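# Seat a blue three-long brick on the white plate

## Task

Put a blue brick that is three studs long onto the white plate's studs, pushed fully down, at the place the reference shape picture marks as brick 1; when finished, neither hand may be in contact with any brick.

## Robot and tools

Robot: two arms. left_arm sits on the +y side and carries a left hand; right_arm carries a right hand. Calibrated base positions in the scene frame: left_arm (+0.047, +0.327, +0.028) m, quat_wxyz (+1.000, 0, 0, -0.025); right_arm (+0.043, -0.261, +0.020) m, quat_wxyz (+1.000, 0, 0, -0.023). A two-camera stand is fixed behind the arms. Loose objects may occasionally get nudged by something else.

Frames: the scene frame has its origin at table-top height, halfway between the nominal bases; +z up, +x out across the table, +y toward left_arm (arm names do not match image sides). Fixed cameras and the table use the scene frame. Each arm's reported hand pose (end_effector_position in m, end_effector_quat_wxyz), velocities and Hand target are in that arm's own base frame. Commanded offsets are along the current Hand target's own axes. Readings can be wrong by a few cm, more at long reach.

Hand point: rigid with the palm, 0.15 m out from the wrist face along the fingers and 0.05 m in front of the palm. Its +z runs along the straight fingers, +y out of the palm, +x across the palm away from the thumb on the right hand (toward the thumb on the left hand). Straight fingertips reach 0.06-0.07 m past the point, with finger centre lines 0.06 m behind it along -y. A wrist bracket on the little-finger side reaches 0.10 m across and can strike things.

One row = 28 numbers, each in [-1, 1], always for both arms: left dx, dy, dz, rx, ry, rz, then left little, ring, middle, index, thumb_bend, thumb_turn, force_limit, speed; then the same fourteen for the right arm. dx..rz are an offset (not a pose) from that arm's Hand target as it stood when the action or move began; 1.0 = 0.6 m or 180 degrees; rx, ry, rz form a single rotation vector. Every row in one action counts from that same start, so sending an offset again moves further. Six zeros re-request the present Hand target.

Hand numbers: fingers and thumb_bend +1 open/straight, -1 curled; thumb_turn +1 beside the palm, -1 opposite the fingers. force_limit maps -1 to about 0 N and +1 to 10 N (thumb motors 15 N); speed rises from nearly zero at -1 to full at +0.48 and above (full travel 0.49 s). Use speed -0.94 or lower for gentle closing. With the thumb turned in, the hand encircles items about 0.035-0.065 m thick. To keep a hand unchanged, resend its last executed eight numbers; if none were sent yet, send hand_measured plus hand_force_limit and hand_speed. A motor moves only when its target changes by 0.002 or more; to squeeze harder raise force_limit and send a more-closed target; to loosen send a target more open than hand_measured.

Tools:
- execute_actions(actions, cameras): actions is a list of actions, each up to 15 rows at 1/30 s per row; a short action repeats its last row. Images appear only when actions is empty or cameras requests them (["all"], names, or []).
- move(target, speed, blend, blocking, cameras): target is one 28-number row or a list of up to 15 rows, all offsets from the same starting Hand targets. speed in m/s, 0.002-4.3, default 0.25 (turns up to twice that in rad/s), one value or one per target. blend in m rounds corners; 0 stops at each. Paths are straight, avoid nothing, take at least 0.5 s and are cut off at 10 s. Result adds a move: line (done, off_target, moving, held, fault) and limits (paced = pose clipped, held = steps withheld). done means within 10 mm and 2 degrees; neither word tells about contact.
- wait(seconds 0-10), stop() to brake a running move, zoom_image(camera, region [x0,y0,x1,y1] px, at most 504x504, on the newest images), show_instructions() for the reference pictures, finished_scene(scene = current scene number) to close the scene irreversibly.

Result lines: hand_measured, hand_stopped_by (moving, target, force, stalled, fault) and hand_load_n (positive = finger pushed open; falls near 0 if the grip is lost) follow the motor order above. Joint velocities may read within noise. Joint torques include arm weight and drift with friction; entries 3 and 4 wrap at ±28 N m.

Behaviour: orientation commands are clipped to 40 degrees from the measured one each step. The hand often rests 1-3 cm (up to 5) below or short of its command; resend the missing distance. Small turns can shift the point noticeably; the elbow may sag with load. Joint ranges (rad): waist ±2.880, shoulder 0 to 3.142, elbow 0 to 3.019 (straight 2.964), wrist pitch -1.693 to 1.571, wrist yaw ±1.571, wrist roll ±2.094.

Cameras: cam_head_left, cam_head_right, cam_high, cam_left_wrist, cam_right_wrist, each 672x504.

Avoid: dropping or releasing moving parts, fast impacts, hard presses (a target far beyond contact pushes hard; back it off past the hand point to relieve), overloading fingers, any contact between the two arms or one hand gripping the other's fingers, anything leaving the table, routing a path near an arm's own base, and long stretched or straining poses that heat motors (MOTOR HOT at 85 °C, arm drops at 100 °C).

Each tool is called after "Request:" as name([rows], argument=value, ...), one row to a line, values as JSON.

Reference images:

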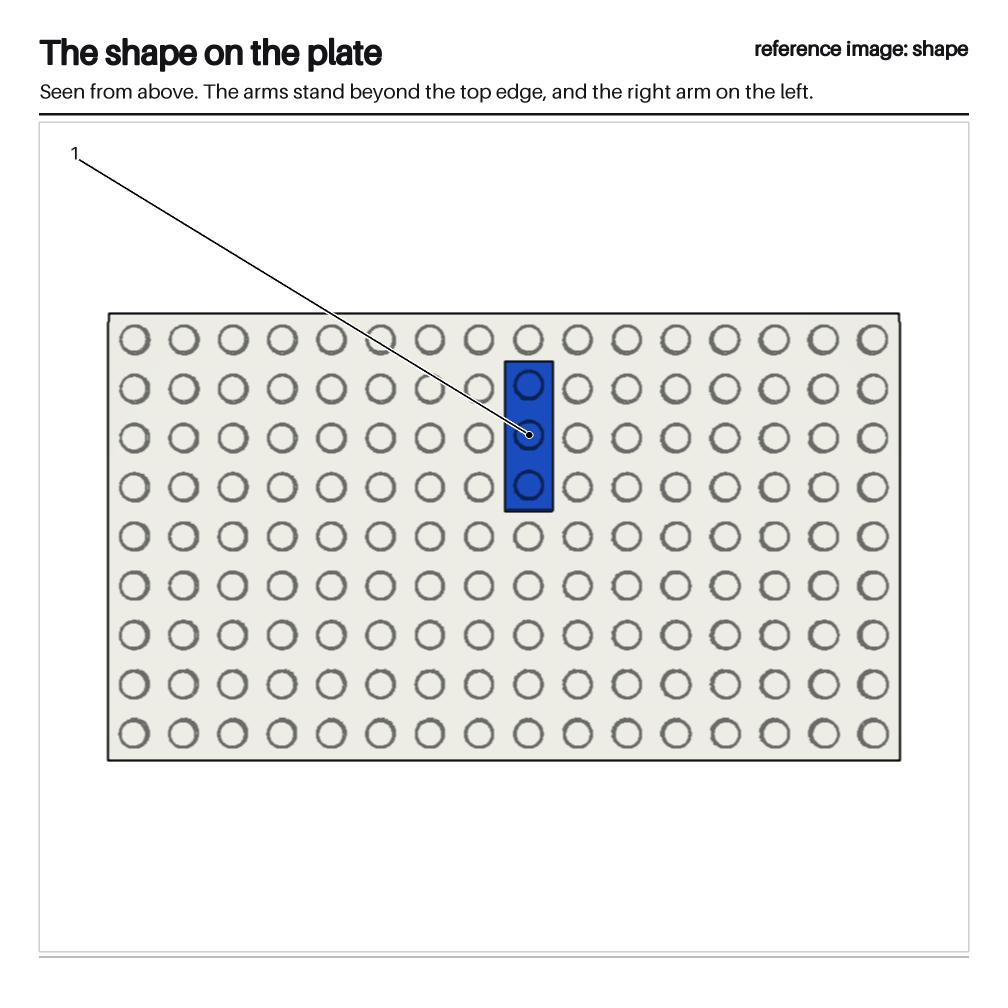

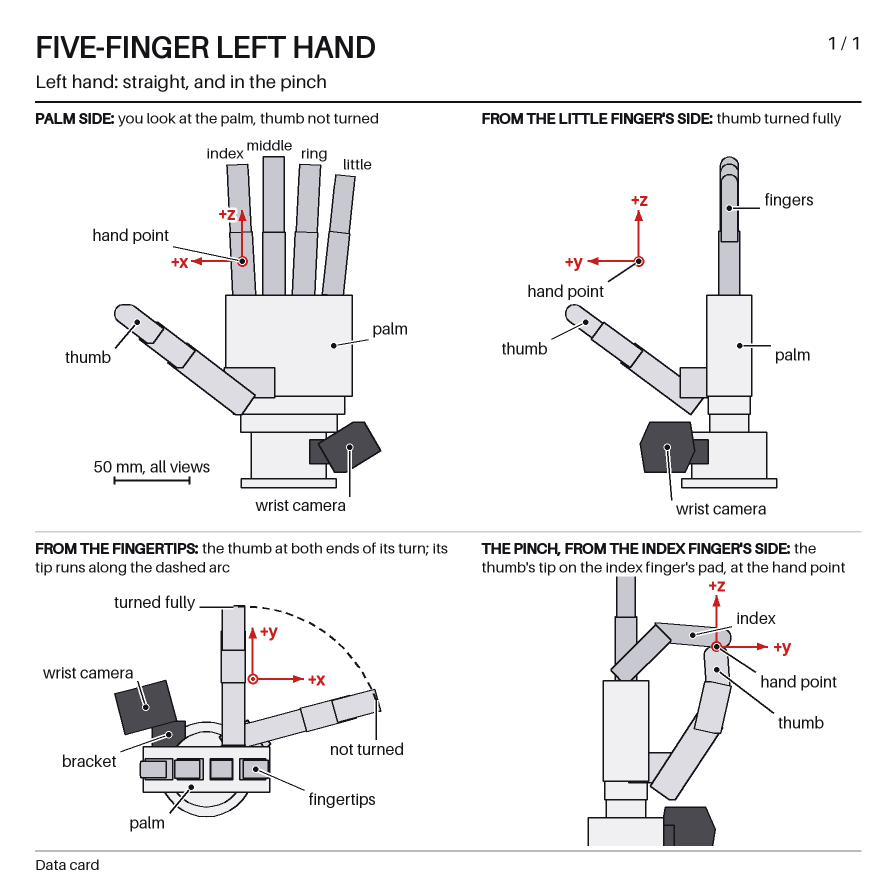

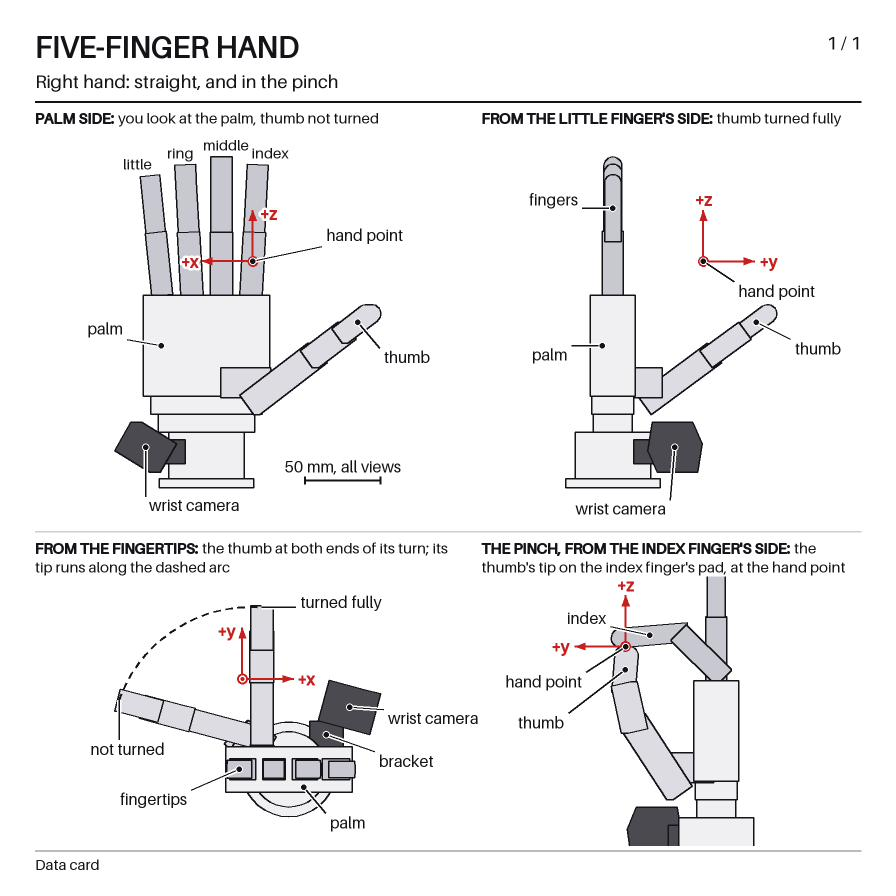

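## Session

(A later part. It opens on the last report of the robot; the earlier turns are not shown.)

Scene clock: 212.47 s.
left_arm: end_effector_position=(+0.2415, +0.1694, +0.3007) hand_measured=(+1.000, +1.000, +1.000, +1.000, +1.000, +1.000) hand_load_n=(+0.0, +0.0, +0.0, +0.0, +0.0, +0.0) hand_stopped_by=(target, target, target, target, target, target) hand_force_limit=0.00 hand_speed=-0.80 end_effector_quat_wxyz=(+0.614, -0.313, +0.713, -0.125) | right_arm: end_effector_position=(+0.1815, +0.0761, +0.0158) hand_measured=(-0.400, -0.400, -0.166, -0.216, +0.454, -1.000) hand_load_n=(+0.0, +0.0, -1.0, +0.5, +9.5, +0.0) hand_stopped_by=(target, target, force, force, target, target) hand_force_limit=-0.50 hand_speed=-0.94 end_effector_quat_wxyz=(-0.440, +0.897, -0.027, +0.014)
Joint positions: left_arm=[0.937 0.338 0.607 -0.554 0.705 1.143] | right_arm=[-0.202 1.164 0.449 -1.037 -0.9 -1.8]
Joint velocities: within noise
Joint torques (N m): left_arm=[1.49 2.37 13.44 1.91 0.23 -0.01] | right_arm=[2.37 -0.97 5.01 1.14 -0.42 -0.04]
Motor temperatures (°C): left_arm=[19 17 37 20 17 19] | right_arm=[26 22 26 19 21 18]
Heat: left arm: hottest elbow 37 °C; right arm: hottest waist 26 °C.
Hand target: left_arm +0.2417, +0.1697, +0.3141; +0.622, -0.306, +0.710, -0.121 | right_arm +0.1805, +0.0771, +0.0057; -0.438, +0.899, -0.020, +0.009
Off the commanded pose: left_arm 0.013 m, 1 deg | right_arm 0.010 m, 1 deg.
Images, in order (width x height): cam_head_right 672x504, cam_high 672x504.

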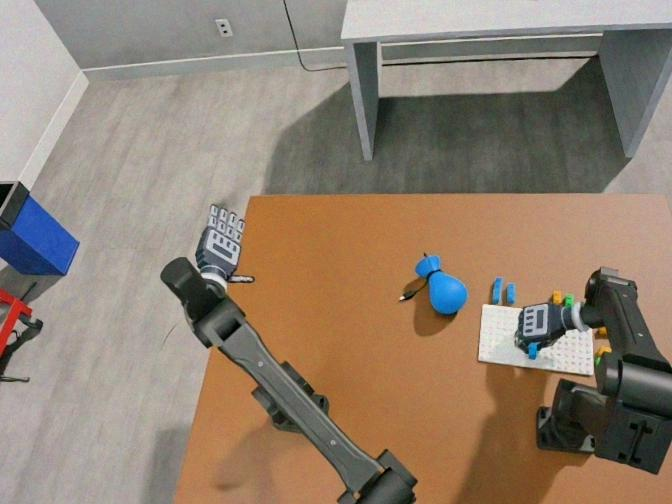

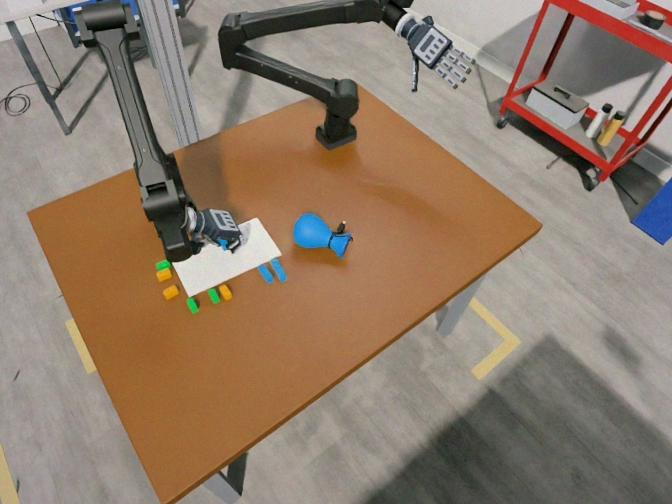

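Request:
zoom_image(camera="cam_high", region=[190, 210, 270, 270])

Request:
zoom_image(camera="cam_head_right", region=[500, 325, 560, 370])

Scaled by 6.300 from the camera's 672x504 image, which has a finer 960x720 frame.

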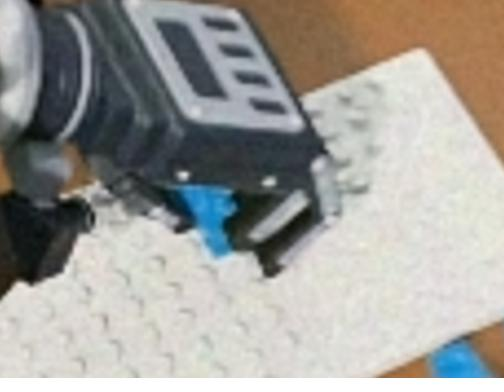

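Scaled by 8.400 from the camera's 672x504 image, which has a finer 960x720 frame.

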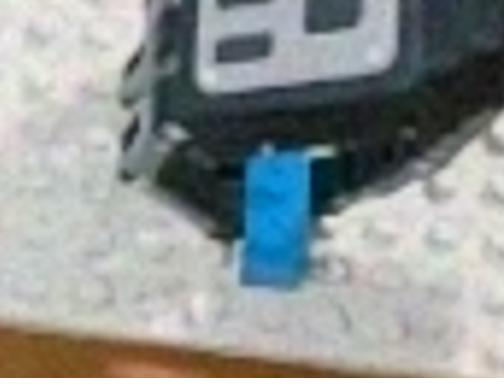

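Request:
move(target=[0,0,0,0,0,0,1,1,1,1,1,1,0,-0.8,0,-0.00525,-0.00411,0,0,0,-0.4,-0.4,-0.3,-0.24,0.45,-1,-0.5,-0.94], speed=0.03)

Scene clock: 214.40 s.
left_arm: end_effector_position=(+0.2415, +0.1694, +0.3007) hand_measured=(+1.000, +1.000, +1.000, +1.000, +1.000, +1.000) hand_load_n=(+0.0, +0.0, +0.0, +0.0, +0.0, +0.0) hand_stopped_by=(target, target, target, target, target, target) hand_force_limit=0.00 hand_speed=-0.80 end_effector_quat_wxyz=(+0.614, -0.313, +0.713, -0.125) | right_arm: end_effector_position=(+0.1815, +0.0761, +0.0158) hand_measured=(-0.400, -0.400, -0.166, -0.216, +0.454, -1.000) hand_load_n=(+0.0, +0.5, -1.0, +0.5, +9.5, +0.5) hand_stopped_by=(target, target, force, force, target, target) hand_force_limit=-0.50 hand_speed=-0.94 end_effector_quat_wxyz=(-0.440, +0.897, -0.027, +0.013)
Joint positions: left_arm=[0.937 0.338 0.607 -0.554 0.705 1.143] | right_arm=[-0.202 1.164 0.449 -1.037 -0.9 -1.8]
Joint torques (N m): left_arm=[1.96 2.43 13.14 2.04 0.23 -0.07] | right_arm=[2.43 -1.79 5.34 0.54 -0.42 -0.02]
Heat: left arm: hottest elbow 37 °C; right arm: hottest waist 26 °C.
Hand target: left_arm +0.2417, +0.1697, +0.3141; +0.622, -0.306, +0.710, -0.121 | right_arm +0.1805, +0.0771, +0.0097; -0.438, +0.899, -0.020, +0.009
Off the commanded pose: left_arm 0.013 m, 1 deg | right_arm 0.006 m, 1 deg.
move: off_target (left_arm)

Request:
move(target=[0,0,0,0,0,0,1,1,1,1,1,1,0,-0.8,0,-0.00525,-0.00411,0,0,0,-0.4,-0.4,-0.3,-0.24,0.45,-1,-0.5,-0.94], speed=0.03, cameras=["cam_right_wrist", "cam_head_left"])

Request:
zoom_image(camera="cam_right_wrist", region=[340, 80, 592, 332])

Scene clock: 215.33 s.
left_arm: end_effector_position=(+0.2415, +0.1694, +0.3007) hand_measured=(+1.000, +1.000, +1.000, +1.000, +1.000, +1.000) hand_load_n=(+0.0, +0.0, +0.0, +0.0, +0.0, +0.0) hand_stopped_by=(target, target, target, target, target, target) hand_force_limit=0.00 hand_speed=-0.80 end_effector_quat_wxyz=(+0.614, -0.313, +0.713, -0.125) | right_arm: end_effector_position=(+0.1816, +0.0760, +0.0161) hand_measured=(-0.400, -0.400, -0.166, -0.216, +0.454, -1.000) hand_load_n=(+0.0, +0.0, -0.5, +1.0, +9.5, +0.0) hand_stopped_by=(target, target, force, force, target, target) hand_force_limit=-0.50 hand_speed=-0.94 end_effector_quat_wxyz=(-0.440, +0.897, -0.026, +0.014)
Joint positions: left_arm=[0.937 0.338 0.607 -0.554 0.705 1.143] | right_arm=[-0.202 1.162 0.449 -1.037 -0.9 -1.8]
Joint torques (N m): left_arm=[0.97 2.14 13.33 1.94 0.26 0.07] | right_arm=[2.61 -2.55 5.85 -0.05 -0.43 -0.03]
Heat: left arm: hottest elbow 37 °C; right arm: hottest waist 26 °C.
Hand target: left_arm +0.2417, +0.1697, +0.3141; +0.622, -0.306, +0.710, -0.121 | right_arm +0.1805, +0.0770, +0.0138; -0.438, +0.899, -0.020, +0.009
Off the commanded pose: left_arm 0.013 m, 1 deg | right_arm 0.003 m, 1 deg.
move: off_target (left_arm)
Images, in order (width x height): cam_head_left 672x504, cam_right_wrist 672x504.

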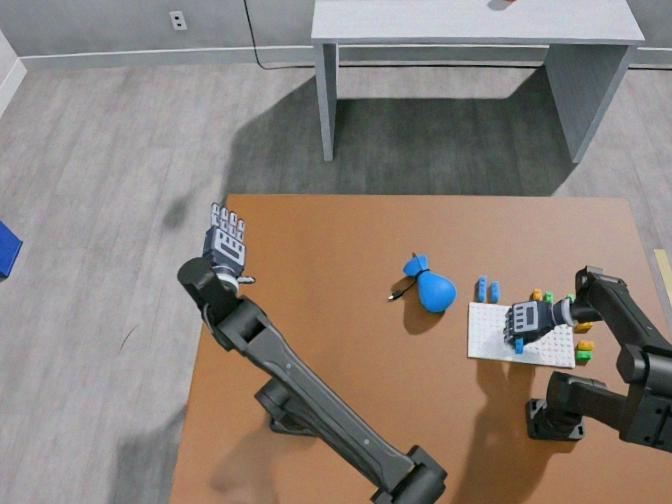

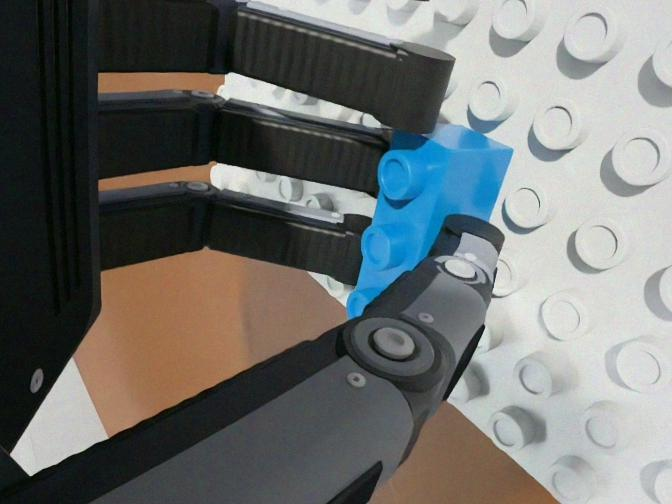

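Scaled by 2.000 from the camera's 672x504 image, which has a finer 960x720 frame.

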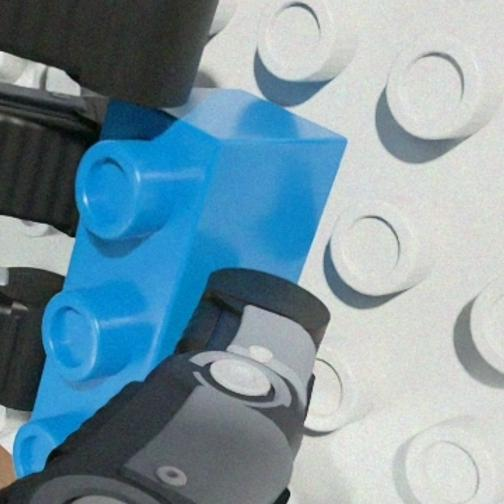

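Request:
execute_actions([
  [[0,0,0,0,0,0,1,1,1,1,1,1,0,-0.8,0,0,0,0,0,0,-0.4,-0.4,-0.3,-0.24,0.65,-1,-0.5,-0.9]],
  [[0,0,0,0,0,0,1,1,1,1,1,1,0,-0.8,0,0,0,0,0,0,-0.4,-0.4,-0.3,-0.24,0.65,-1,-0.5,-0.9]],
  [[0,0,0,0,0,0,1,1,1,1,1,1,0,-0.8,0,0,0,0,0,0,-0.4,-0.4,-0.3,-0.24,0.65,-1,-0.5,-0.9]],
], cameras=["cam_right_wrist", "cam_head_left"])

Request:
zoom_image(camera="cam_right_wrist", region=[340, 80, 592, 332])

Scene clock: 217.93 s.
left_arm: end_effector_position=(+0.2415, +0.1694, +0.3007) hand_measured=(+1.000, +1.000, +1.000, +1.000, +1.000, +1.000) hand_load_n=(+0.0, +0.0, +0.0, +0.0, +0.0, +0.0) hand_stopped_by=(target, target, target, target, target, target) hand_force_limit=0.00 hand_speed=-0.80 end_effector_quat_wxyz=(+0.614, -0.313, +0.713, -0.125) | right_arm: end_effector_position=(+0.1817, +0.0763, +0.0163) hand_measured=(-0.400, -0.400, -0.166, -0.216, +0.650, -1.000) hand_load_n=(+0.0, +0.0, -6.0, +0.0, +0.0, +0.0) hand_stopped_by=(target, target, force, force, target, target) hand_force_limit=-0.50 hand_speed=-0.90 end_effector_quat_wxyz=(-0.441, +0.897, -0.026, +0.014)
Joint positions: left_arm=[0.937 0.338 0.607 -0.554 0.705 1.143] | right_arm=[-0.202 1.162 0.449 -1.037 -0.901 -1.8]
Joint torques (N m): left_arm=[1.55 2.43 13.31 2.15 0.2 0.04] | right_arm=[2.37 -2.61 5.83 -0.05 -0.37 -0.01]
Heat: left arm: hottest elbow 37 °C; right arm: hottest waist 26 °C.
Hand target: left_arm +0.2417, +0.1697, +0.3141; +0.622, -0.306, +0.710, -0.121 | right_arm +0.1805, +0.0771, +0.0138; -0.438, +0.898, -0.019, +0.009
Off the commanded pose: left_arm 0.013 m, 1 deg | right_arm 0.003 m, 1 deg.
Images, in order (width x height): cam_head_left 672x504, cam_right_wrist 672x504.

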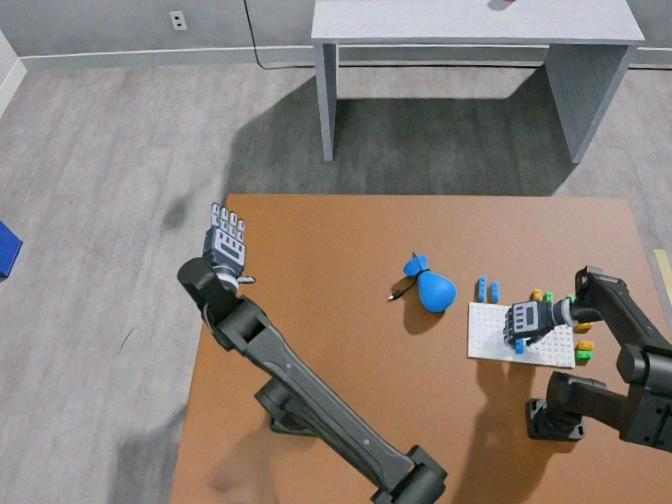

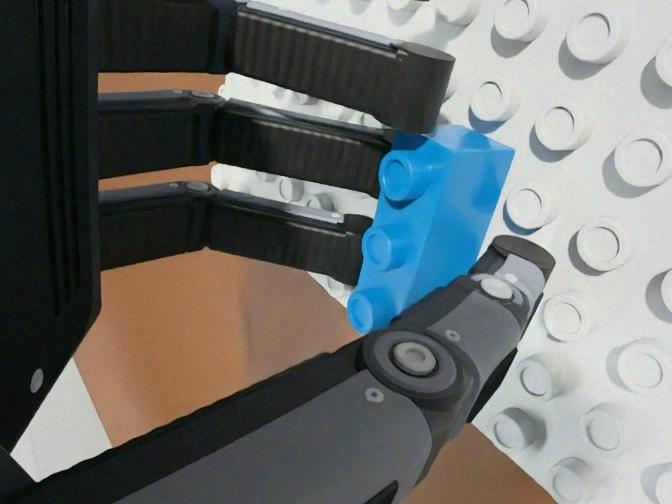

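Scaled by 2.000 from the camera's 672x504 image, which has a finer 960x720 frame.

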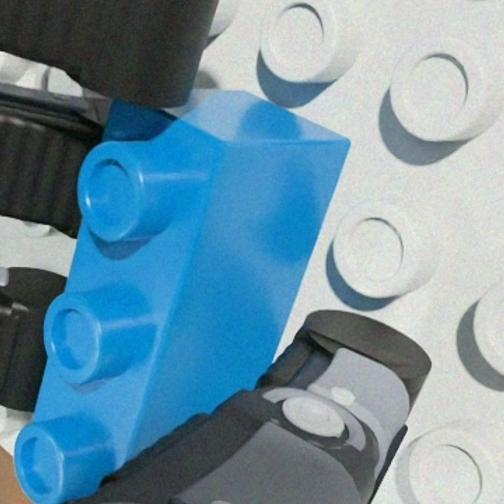

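Request:
move(target=[0,0,0,0,0,0,1,1,1,1,1,1,0,-0.8,0.01332,-0.03973,-0.03037,0,0,0,-0.4,-0.4,-0.3,-0.24,0.65,-1,-0.5,-0.9], speed=0.03, cameras=["cam_right_wrist", "cam_head_left"])

Request:
zoom_image(camera="cam_head_left", region=[496, 322, 546, 372])

Scene clock: 219.93 s.
left_arm: end_effector_position=(+0.2415, +0.1694, +0.3007) hand_measured=(+1.000, +1.000, +1.000, +1.000, +1.000, +1.000) hand_load_n=(+0.0, +0.0, +0.0, +0.0, +0.0, +0.0) hand_stopped_by=(target, target, target, target, target, target) hand_force_limit=0.00 hand_speed=-0.80 end_effector_quat_wxyz=(+0.614, -0.313, +0.713, -0.125) | right_arm: end_effector_position=(+0.1731, +0.0786, +0.0319) hand_measured=(-0.400, -0.400, -0.166, -0.216, +0.650, -1.000) hand_load_n=(+0.0, +0.0, +0.0, +0.0, +0.0, +0.0) hand_stopped_by=(target, target, force, force, target, target) hand_force_limit=-0.50 hand_speed=-0.90 end_effector_quat_wxyz=(-0.441, +0.897, -0.028, -0.004)
Joint positions: left_arm=[0.937 0.338 0.607 -0.554 0.705 1.143] | right_arm=[-0.191 1.126 0.472 -1.132 -0.895 -1.804]
Joint torques (N m): left_arm=[2.26 1.44 13.38 2.14 0.25 -0.03] | right_arm=[2.2 -4.01 8.9 -0.61 -0.69 0.14]
Heat: left arm: hottest elbow 37 °C; right arm: hottest waist 26 °C.
Hand target: left_arm +0.2417, +0.1697, +0.3141; +0.622, -0.306, +0.710, -0.121 | right_arm +0.1884, +0.0770, +0.0437; -0.438, +0.898, -0.020, +0.009
Off the commanded pose: left_arm 0.013 m, 1 deg | right_arm 0.020 m, 2 deg.
move: off_target (left_arm, right_arm)
Images, in order (width x height): cam_head_left 672x504, cam_right_wrist 672x504.

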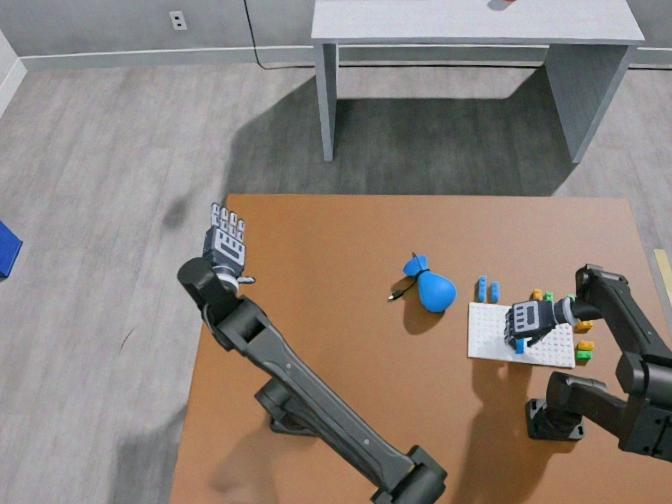

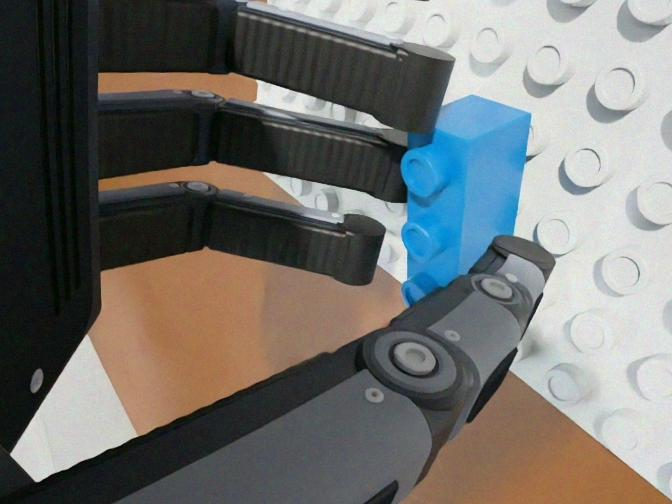

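Scaled by 10.080 from the camera's 672x504 image, which has a finer 960x720 frame.

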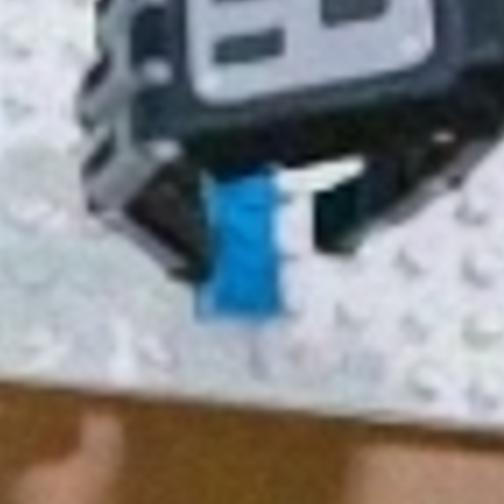

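Request:
move([
  [0,0,0,0,0,0,1,1,1,1,1,1,0,-0.8,0.0,-0.07878,-0.06162,0,0,0,-0.4,-0.4,-0.3,-0.24,0.65,-1,-0.5,-0.9],
  [0,0,0,0,0,0,1,1,1,1,1,1,0,-0.8,0.0042,-0.0173,-0.1403,0,0,0,-0.4,-0.4,-0.3,-0.24,0.65,-1,-0.5,-0.9],
], speed=0.1, blend=0.02, cameras=["cam_right_wrist", "cam_head_left", "cam_head_right"])

Request:
zoom_image(camera="cam_head_left", region=[496, 322, 546, 372])

Request:
zoom_image(camera="cam_right_wrist", region=[300, 0, 672, 372])

Scene clock: 222.43 s.
left_arm: end_effector_position=(+0.2415, +0.1694, +0.3007) hand_measured=(+1.000, +1.000, +1.000, +1.000, +1.000, +1.000) hand_load_n=(+0.0, +0.0, +0.0, +0.0, +0.0, +0.0) hand_stopped_by=(target, target, target, target, target, target) hand_force_limit=0.00 hand_speed=-0.80 end_effector_quat_wxyz=(+0.614, -0.313, +0.713, -0.125) | right_arm: end_effector_position=(+0.1752, +0.0254, +0.0937) hand_measured=(-0.400, -0.400, -0.166, -0.216, +0.650, -1.000) hand_load_n=(+0.0, +0.0, +0.0, +0.0, +0.0, +0.0) hand_stopped_by=(target, target, force, force, target, target) hand_force_limit=-0.50 hand_speed=-0.90 end_effector_quat_wxyz=(-0.432, +0.901, -0.033, -0.005)
Joint positions: left_arm=[0.937 0.338 0.607 -0.554 0.705 1.143] | right_arm=[-0.41 1.112 0.644 -1.54 -0.808 -2.097]
Joint torques (N m): left_arm=[1.96 2.02 13.2 2.18 0.18 0] | right_arm=[0.67 -3.14 9.59 -0.98 -0.49 -0.05]
Heat: left arm: hottest elbow 37 °C; right arm: hottest waist 26 °C.
Hand target: left_arm +0.2417, +0.1697, +0.3141; +0.622, -0.306, +0.710, -0.121 | right_arm +0.1884, +0.0170, +0.1037; -0.438, +0.899, -0.019, +0.009
Off the commanded pose: left_arm 0.013 m, 1 deg | right_arm 0.019 m, 2 deg.
joint sent to its limit (right arm) — joint 6 (wrist roll), lower limit. The joint targets still meet the commanded pose.
move: off_target (left_arm, right_arm)
Images, in order (width x height): cam_head_left 672x504, cam_head_right 672x504, cam_right_wrist 672x504.

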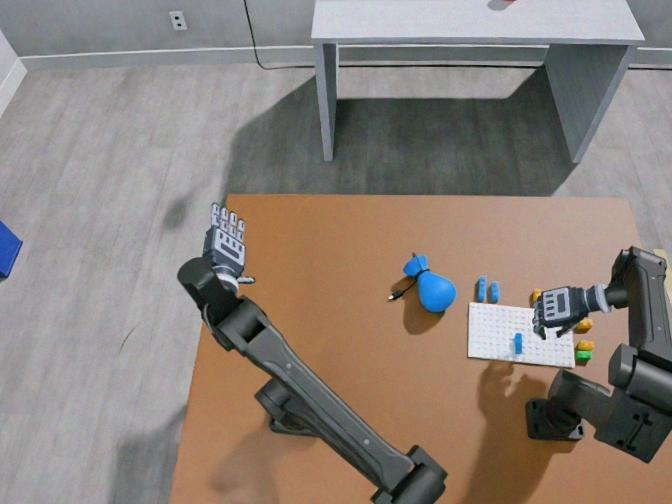

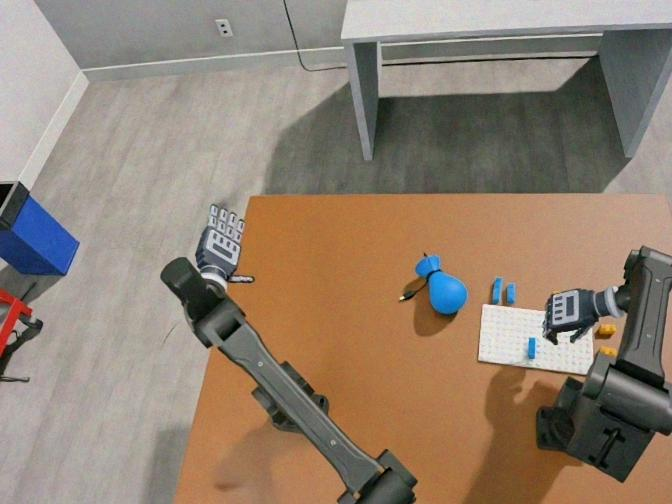

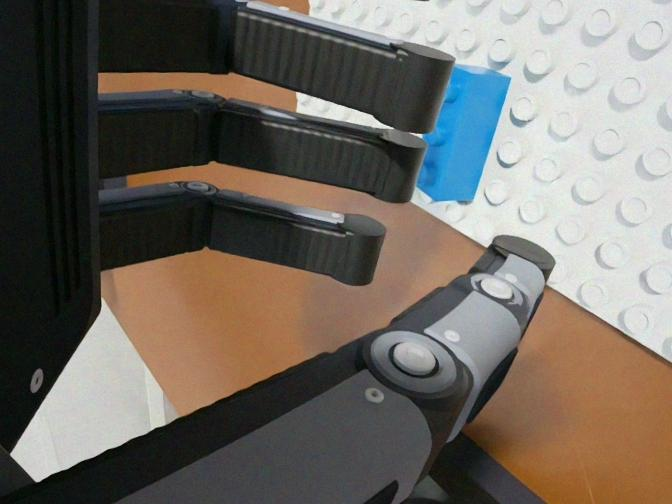

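Scaled by 10.080 from the camera's 672x504 image, which has a finer 960x720 frame.

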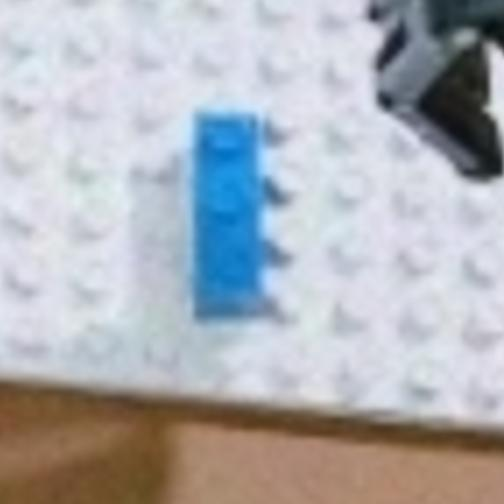

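Scaled by 1.355 from the camera's 672x504 image, which has a finer 960x720 frame.

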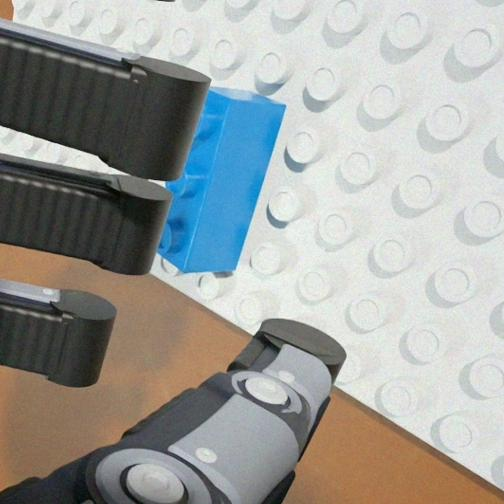

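Request:
zoom_image(camera="cam_right_wrist", region=[410, 20, 590, 240])

Scaled by 2.291 from the camera's 672x504 image, which has a finer 960x720 frame.

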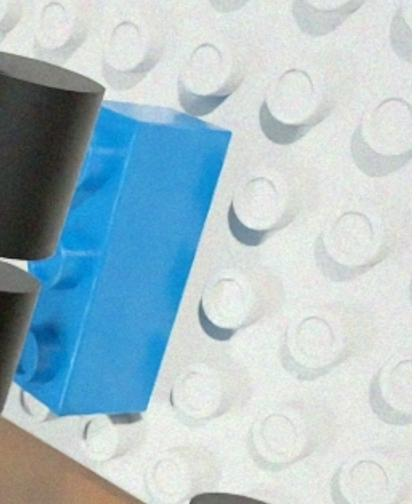

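Request:
move([
  [0,0,0,0,0,0,1,1,1,1,1,1,0,-0.8,-0.03705,0.01492,0.08298,0,0,0,-0.6,0.0,0.0,-0.6,0.65,-1,-0.2,-0.5],
  [0,0,0,0,0,0,1,1,1,1,1,1,0,-0.8,-0.0204,0.0145,0.0835,0,0,0,-0.6,0.0,0.0,-0.6,0.65,-1,-0.2,-0.5],
  [0,0,0,0,0,0,1,1,1,1,1,1,0,-0.8,-0.0504,0.0153,0.0825,0,0,0,-0.6,0.0,0.0,-0.6,0.65,-1,-0.2,-0.5],
  [0,0,0,0,0,0,1,1,1,1,1,1,0,-0.8,-0.0271,0.0147,0.0833,0,0,0,-0.6,0.0,0.0,-0.6,0.65,-1,-0.2,-0.5],
  [0,0,0,0,0,0,1,1,1,1,1,1,0,-0.8,-0.0437,0.0151,0.0826,0,0,0,-0.6,0.0,0.0,-0.6,0.65,-1,-0.2,-0.5],
  [0,0,0,0,0,0,1,1,1,1,1,1,0,-0.8,-0.03705,0.01492,0.08298,0,0,0,-0.6,0.0,0.0,-0.6,0.65,-1,-0.2,-0.5],
], speed=0.08, cameras=["cam_right_wrist", "cam_head_left"])

Request:
zoom_image(camera="cam_head_left", region=[496, 322, 546, 372])

Request:
zoom_image(camera="cam_right_wrist", region=[300, 0, 672, 372])

Scene clock: 230.43 s.
left_arm: end_effector_position=(+0.2415, +0.1694, +0.3007) hand_measured=(+1.000, +1.000, +1.000, +1.000, +1.000, +1.000) hand_load_n=(-0.5, +0.0, +0.0, +0.0, +0.0, +0.0) hand_stopped_by=(target, target, target, target, target, target) hand_force_limit=0.00 hand_speed=-0.80 end_effector_quat_wxyz=(+0.614, -0.313, +0.713, -0.125) | right_arm: end_effector_position=(+0.1619, +0.0535, +0.0629) hand_measured=(-0.600, +0.000, +0.000, -0.600, +0.650, -1.000) hand_load_n=(+0.0, +0.0, +0.0, +0.0, -0.5, +0.0) hand_stopped_by=(target, target, target, target, target, target) hand_force_limit=-0.20 hand_speed=-0.50 end_effector_quat_wxyz=(-0.440, +0.898, -0.022, +0.005)
Joint positions: left_arm=[0.937 0.338 0.607 -0.554 0.705 1.143] | right_arm=[-0.325 1.066 0.526 -1.384 -0.859 -2.01]
Joint torques (N m): left_arm=[2.49 1.73 13.14 2.04 0.22 0.02] | right_arm=[1.55 -2.43 7.39 -0.51 -0.62 0.05]
Heat: left arm: hottest elbow 37 °C; right arm: hottest elbow 27 °C.
Hand target: left_arm +0.2417, +0.1697, +0.3141; +0.622, -0.306, +0.710, -0.121 | right_arm +0.1676, +0.0517, +0.0660; -0.438, +0.898, -0.020, +0.009
Off the commanded pose: left_arm 0.013 m, 1 deg | right_arm 0.007 m, 1 deg.
move: off_target (left_arm)
Images, in order (width x height): cam_head_left 672x504, cam_right_wrist 672x504.

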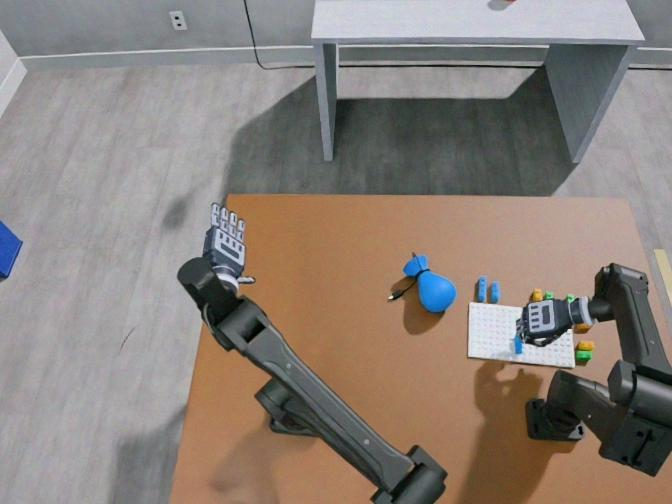

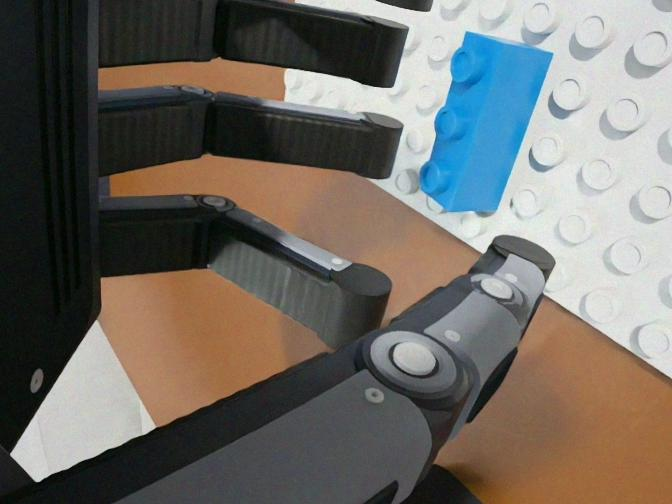

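Scaled by 10.080 from the camera's 672x504 image, which has a finer 960x720 frame.

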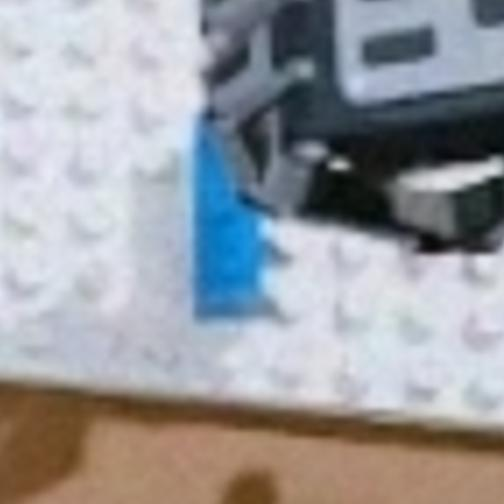

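Scaled by 1.355 from the camera's 672x504 image, which has a finer 960x720 frame.

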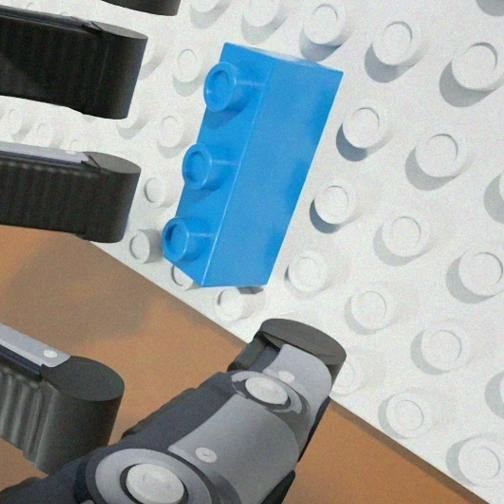

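Request:
move([
  [0,0,0,0,0,0,1,1,1,1,1,1,0,-0.8,0.01665,0.0160,0.0134,0,0,0,-0.6,0.0,0.0,-0.6,0.65,-1,-0.2,-0.5],
  [0,0,0,0,0,0,1,1,1,1,1,1,0,-0.8,-0.0133,0.0168,0.0124,0,0,0,-0.6,0.0,0.0,-0.6,0.65,-1,-0.2,-0.5],
  [0,0,0,0,0,0,1,1,1,1,1,1,0,-0.8,0.0100,0.0162,0.0132,0,0,0,-0.6,0.0,0.0,-0.6,0.65,-1,-0.2,-0.5],
  [0,0,0,0,0,0,1,1,1,1,1,1,0,-0.8,-0.0067,0.0166,0.0126,0,0,0,-0.6,0.0,0.0,-0.6,0.65,-1,-0.2,-0.5],
  [0,0,0,0,0,0,1,1,1,1,1,1,0,-0.8,0.0033,0.0163,0.0130,0,0,0,-0.6,0.0,0.0,-0.6,0.65,-1,-0.2,-0.5],
  [0,0,0,0,0,0,1,1,1,1,1,1,0,-0.8,0,0.0164,0.0128,0,0,0,-0.6,0.0,0.0,-0.6,0.65,-1,-0.2,-0.5],
], speed=0.07, cameras=["cam_right_wrist","cam_head_left"])

Scene clock: 236.20 s.
left_arm: end_effector_position=(+0.2415, +0.1694, +0.3007) hand_measured=(+1.000, +1.000, +1.000, +1.000, +1.000, +1.000) hand_load_n=(+0.0, +0.0, +0.0, +0.0, +0.0, +0.0) hand_stopped_by=(target, target, target, target, target, target) hand_force_limit=0.00 hand_speed=-0.80 end_effector_quat_wxyz=(+0.614, -0.313, +0.713, -0.125) | right_arm: end_effector_position=(+0.1618, +0.0536, +0.0503) hand_measured=(-0.600, +0.000, +0.000, -0.600, +0.650, -1.000) hand_load_n=(+0.0, +0.0, +0.0, +0.0, +0.0, +0.0) hand_stopped_by=(target, target, target, target, target, target) hand_force_limit=-0.20 hand_speed=-0.50 end_effector_quat_wxyz=(-0.440, +0.898, -0.022, +0.004)
Joint positions: left_arm=[0.937 0.338 0.607 -0.554 0.705 1.143] | right_arm=[-0.325 1.093 0.504 -1.335 -0.859 -2.009]
Joint torques (N m): left_arm=[2.49 2.2 13.2 1.94 0.16 0.04] | right_arm=[1.38 -2.67 7.27 -0.46 -0.63 0.05]
Heat: left arm: hottest elbow 37 °C; right arm: hottest elbow 27 °C.
Hand target: left_arm +0.2417, +0.1697, +0.3141; +0.622, -0.306, +0.710, -0.121 | right_arm +0.1677, +0.0517, +0.0535; -0.438, +0.899, -0.019, +0.009
Off the commanded pose: left_arm 0.013 m, 1 deg | right_arm 0.007 m, 1 deg.
move: off_target (left_arm)
Images, in order (width x height): cam_head_left 672x504, cam_right_wrist 672x504.

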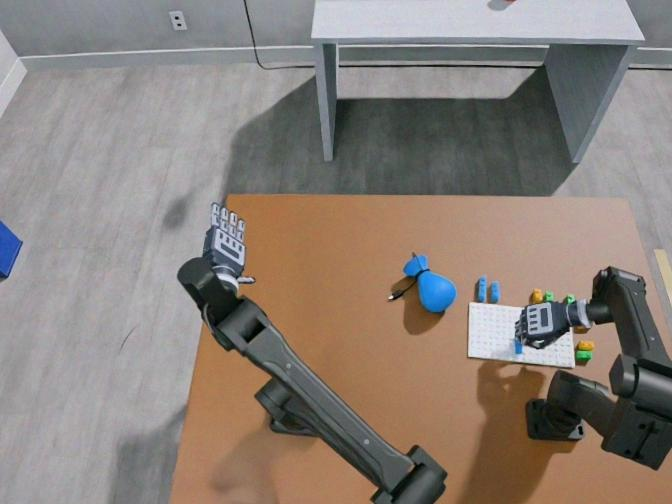

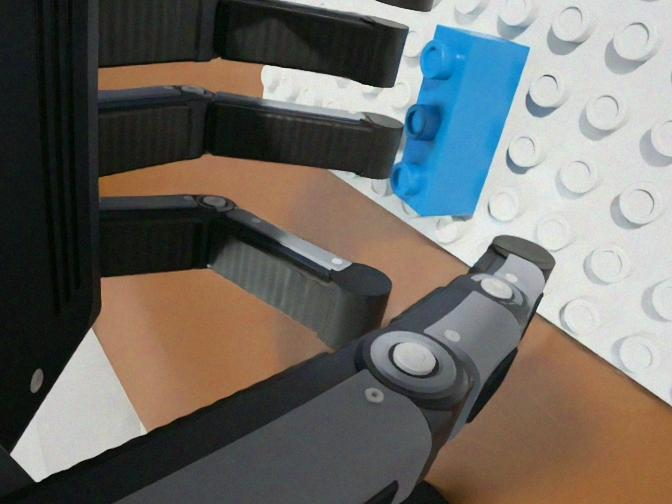

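Request:
move(target=[0,0,0,0,0,0,1,1,1,1,1,1,0,-0.8,-0.0042,0.0067,0.0050,0,0,0,-0.6,0.0,0.0,-0.6,0.65,-1,-0.2,-0.5], speed=0.05, cameras=[])

Request:
move(target=[0,0,0,0,0,0,1,1,1,1,1,1,0,-0.8,-0.0042,0.0054,0.0039,0,0,0,-0.6,0.0,0.0,-0.6,0.65,-1,-0.2,-0.5], speed=0.05, cameras=["cam_right_wrist"])

Scene clock: 237.77 s.
left_arm: end_effector_position=(+0.2415, +0.1694, +0.3007) hand_measured=(+1.000, +1.000, +1.000, +1.000, +1.000, +1.000) hand_load_n=(+0.0, +0.5, +0.0, +0.0, +0.0, +0.0) hand_stopped_by=(target, target, target, target, target, target) hand_force_limit=0.00 hand_speed=-0.80 end_effector_quat_wxyz=(+0.614, -0.313, +0.713, -0.125) | right_arm: end_effector_position=(+0.1625, +0.0534, +0.0500) hand_measured=(-0.600, +0.000, +0.000, -0.600, +0.650, -1.000) hand_load_n=(+0.0, +0.0, +0.0, +0.0, +0.0, +0.0) hand_stopped_by=(target, target, target, target, target, target) hand_force_limit=-0.20 hand_speed=-0.50 end_effector_quat_wxyz=(-0.439, +0.898, -0.021, +0.006)
Joint positions: left_arm=[0.937 0.338 0.607 -0.554 0.705 1.143] | right_arm=[-0.325 1.093 0.504 -1.331 -0.859 -2.009]
Joint torques (N m): left_arm=[1.9 2.32 13.11 2.25 0.24 -0.03] | right_arm=[1.03 -2.26 6.27 -0.1 -0.57 -0.01]
Heat: left arm: hottest elbow 37 °C; right arm: hottest elbow 27 °C.
Hand target: left_arm +0.2417, +0.1697, +0.3141; +0.622, -0.306, +0.710, -0.121 | right_arm +0.1651, +0.0517, +0.0485; -0.438, +0.899, -0.019, +0.009
Off the commanded pose: left_arm 0.013 m, 1 deg | right_arm 0.003 m, 0 deg.
move: off_target (left_arm)
No camera images: "cameras" was empty.

Scene clock: 238.53 s.
left_arm: end_effector_position=(+0.2415, +0.1694, +0.3007) hand_measured=(+1.000, +1.000, +1.000, +1.000, +1.000, +1.000) hand_load_n=(+0.0, +0.0, +0.0, +0.0, +0.0, +0.0) hand_stopped_by=(target, target, target, target, target, target) hand_force_limit=0.00 hand_speed=-0.80 end_effector_quat_wxyz=(+0.614, -0.313, +0.713, -0.125) | right_arm: end_effector_position=(+0.1609, +0.0537, +0.0467) hand_measured=(-0.600, +0.000, +0.000, -0.600, +0.650, -1.000) hand_load_n=(+0.0, +0.0, +0.0, +0.0, +0.0, +0.0) hand_stopped_by=(target, target, target, target, target, target) hand_force_limit=-0.20 hand_speed=-0.50 end_effector_quat_wxyz=(-0.439, +0.898, -0.020, +0.006)
Joint positions: left_arm=[0.937 0.338 0.607 -0.554 0.705 1.143] | right_arm=[-0.325 1.095 0.495 -1.322 -0.858 -2.013]
Joint torques (N m): left_arm=[1.9 2.2 13.16 2.21 0.18 -0.01] | right_arm=[0.91 -2.2 6 -0.23 -0.55 -0.03]
Heat: left arm: hottest elbow 37 °C; right arm: hottest elbow 27 °C.
Hand target: left_arm +0.2417, +0.1697, +0.3141; +0.622, -0.306, +0.710, -0.121 | right_arm +0.1626, +0.0516, +0.0445; -0.438, +0.898, -0.020, +0.009
Off the commanded pose: left_arm 0.013 m, 1 deg | right_arm 0.003 m, 0 deg.
move: off_target (left_arm)
Images, in order (width x height): cam_right_wrist 672x504.

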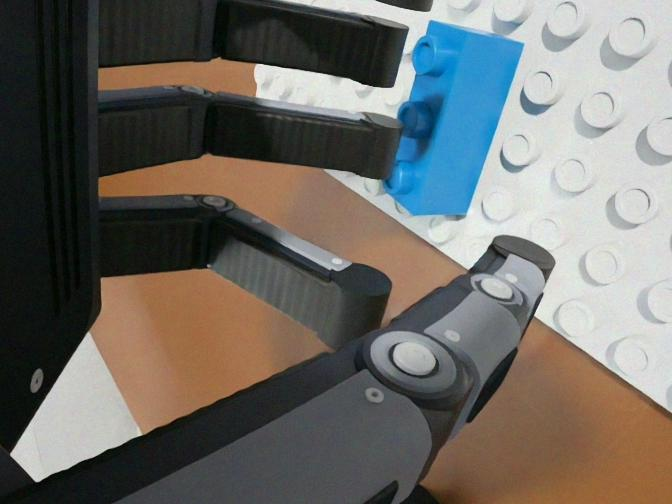

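Request:
move(target=[0,0,0,0,0,0,1,1,1,1,1,1,0,-0.8,-0.0025,0.0053,0.0040,0,0,0,-0.6,0.0,0.0,-0.6,0.65,-1,-0.2,-0.5], speed=0.04, cameras=[])

Request:
move(target=[0,0,0,0,0,0,1,1,1,1,1,1,0,-0.8,-0.0025,0.0053,0.0040,0,0,0,-0.6,0.0,0.0,-0.6,0.65,-1,-0.2,-0.5], speed=0.04, cameras=["cam_right_wrist"])

Scene clock: 239.57 s.
left_arm: end_effector_position=(+0.2415, +0.1694, +0.3007) hand_measured=(+1.000, +1.000, +1.000, +1.000, +1.000, +1.000) hand_load_n=(+0.0, +0.0, +0.0, +0.0, +0.0, +0.0) hand_stopped_by=(target, target, target, target, target, target) hand_force_limit=0.00 hand_speed=-0.80 end_effector_quat_wxyz=(+0.614, -0.313, +0.713, -0.125) | right_arm: end_effector_position=(+0.1596, +0.0537, +0.0433) hand_measured=(-0.600, +0.000, +0.000, -0.600, +0.650, -1.000) hand_load_n=(+0.0, +0.0, -0.5, +0.0, +0.0, +0.0) hand_stopped_by=(target, target, target, target, target, target) hand_force_limit=-0.20 hand_speed=-0.50 end_effector_quat_wxyz=(-0.439, +0.898, -0.020, +0.006)
Joint positions: left_arm=[0.937 0.338 0.607 -0.554 0.705 1.143] | right_arm=[-0.327 1.1 0.487 -1.312 -0.857 -2.016]
Joint torques (N m): left_arm=[2.14 2.2 13.2 2.1 0.17 0.12] | right_arm=[0.79 -2.2 5.86 -0.06 -0.54 -0.04]
Heat: left arm: hottest elbow 37 °C; right arm: hottest elbow 27 °C.
Hand target: left_arm +0.2417, +0.1697, +0.3141; +0.622, -0.306, +0.710, -0.121 | right_arm +0.1611, +0.0516, +0.0406; -0.438, +0.898, -0.020, +0.009
Off the commanded pose: left_arm 0.013 m, 1 deg | right_arm 0.004 m, 0 deg.
move: off_target (left_arm)
No camera images: "cameras" was empty.

Scene clock: 240.33 s.
left_arm: end_effector_position=(+0.2415, +0.1694, +0.3007) hand_measured=(+1.000, +1.000, +1.000, +1.000, +1.000, +1.000) hand_load_n=(-0.5, -0.5, +0.0, +0.0, +0.0, +0.0) hand_stopped_by=(target, target, target, target, target, target) hand_force_limit=0.00 hand_speed=-0.80 end_effector_quat_wxyz=(+0.614, -0.313, +0.713, -0.125) | right_arm: end_effector_position=(+0.1605, +0.0534, +0.0422) hand_measured=(-0.600, +0.000, +0.000, -0.600, +0.650, -1.000) hand_load_n=(+0.0, +0.0, -2.5, +0.0, +0.0, +0.0) hand_stopped_by=(target, target, target, target, target, target) hand_force_limit=-0.20 hand_speed=-0.50 end_effector_quat_wxyz=(-0.439, +0.898, -0.020, +0.009)
Joint positions: left_arm=[0.937 0.338 0.607 -0.554 0.705 1.143] | right_arm=[-0.33 1.101 0.485 -1.304 -0.859 -2.016]
Joint torques (N m): left_arm=[1.55 1.96 13.31 2.06 0.23 -0.01] | right_arm=[0.79 -1.85 5.33 0.17 -0.43 -0.07]
Heat: left arm: hottest elbow 37 °C; right arm: hottest elbow 27 °C.
Hand target: left_arm +0.2417, +0.1697, +0.3141; +0.622, -0.306, +0.710, -0.121 | right_arm +0.1597, +0.0516, +0.0366; -0.438, +0.898, -0.020, +0.009
Off the commanded pose: left_arm 0.013 m, 1 deg | right_arm 0.006 m, 0 deg.
move: off_target (left_arm)
Images, in order (width x height): cam_right_wrist 672x504.

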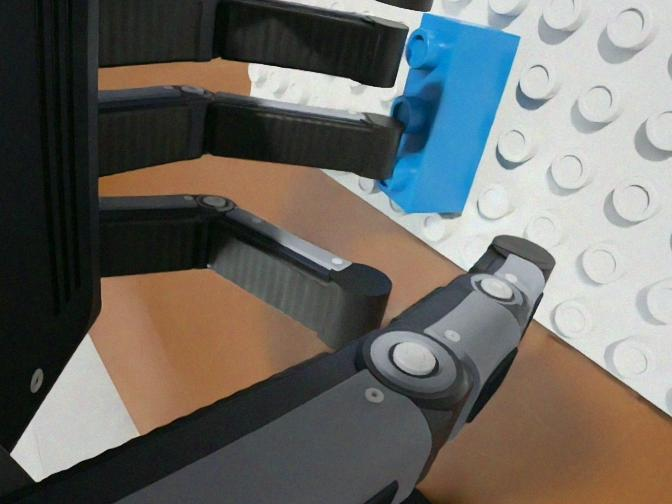

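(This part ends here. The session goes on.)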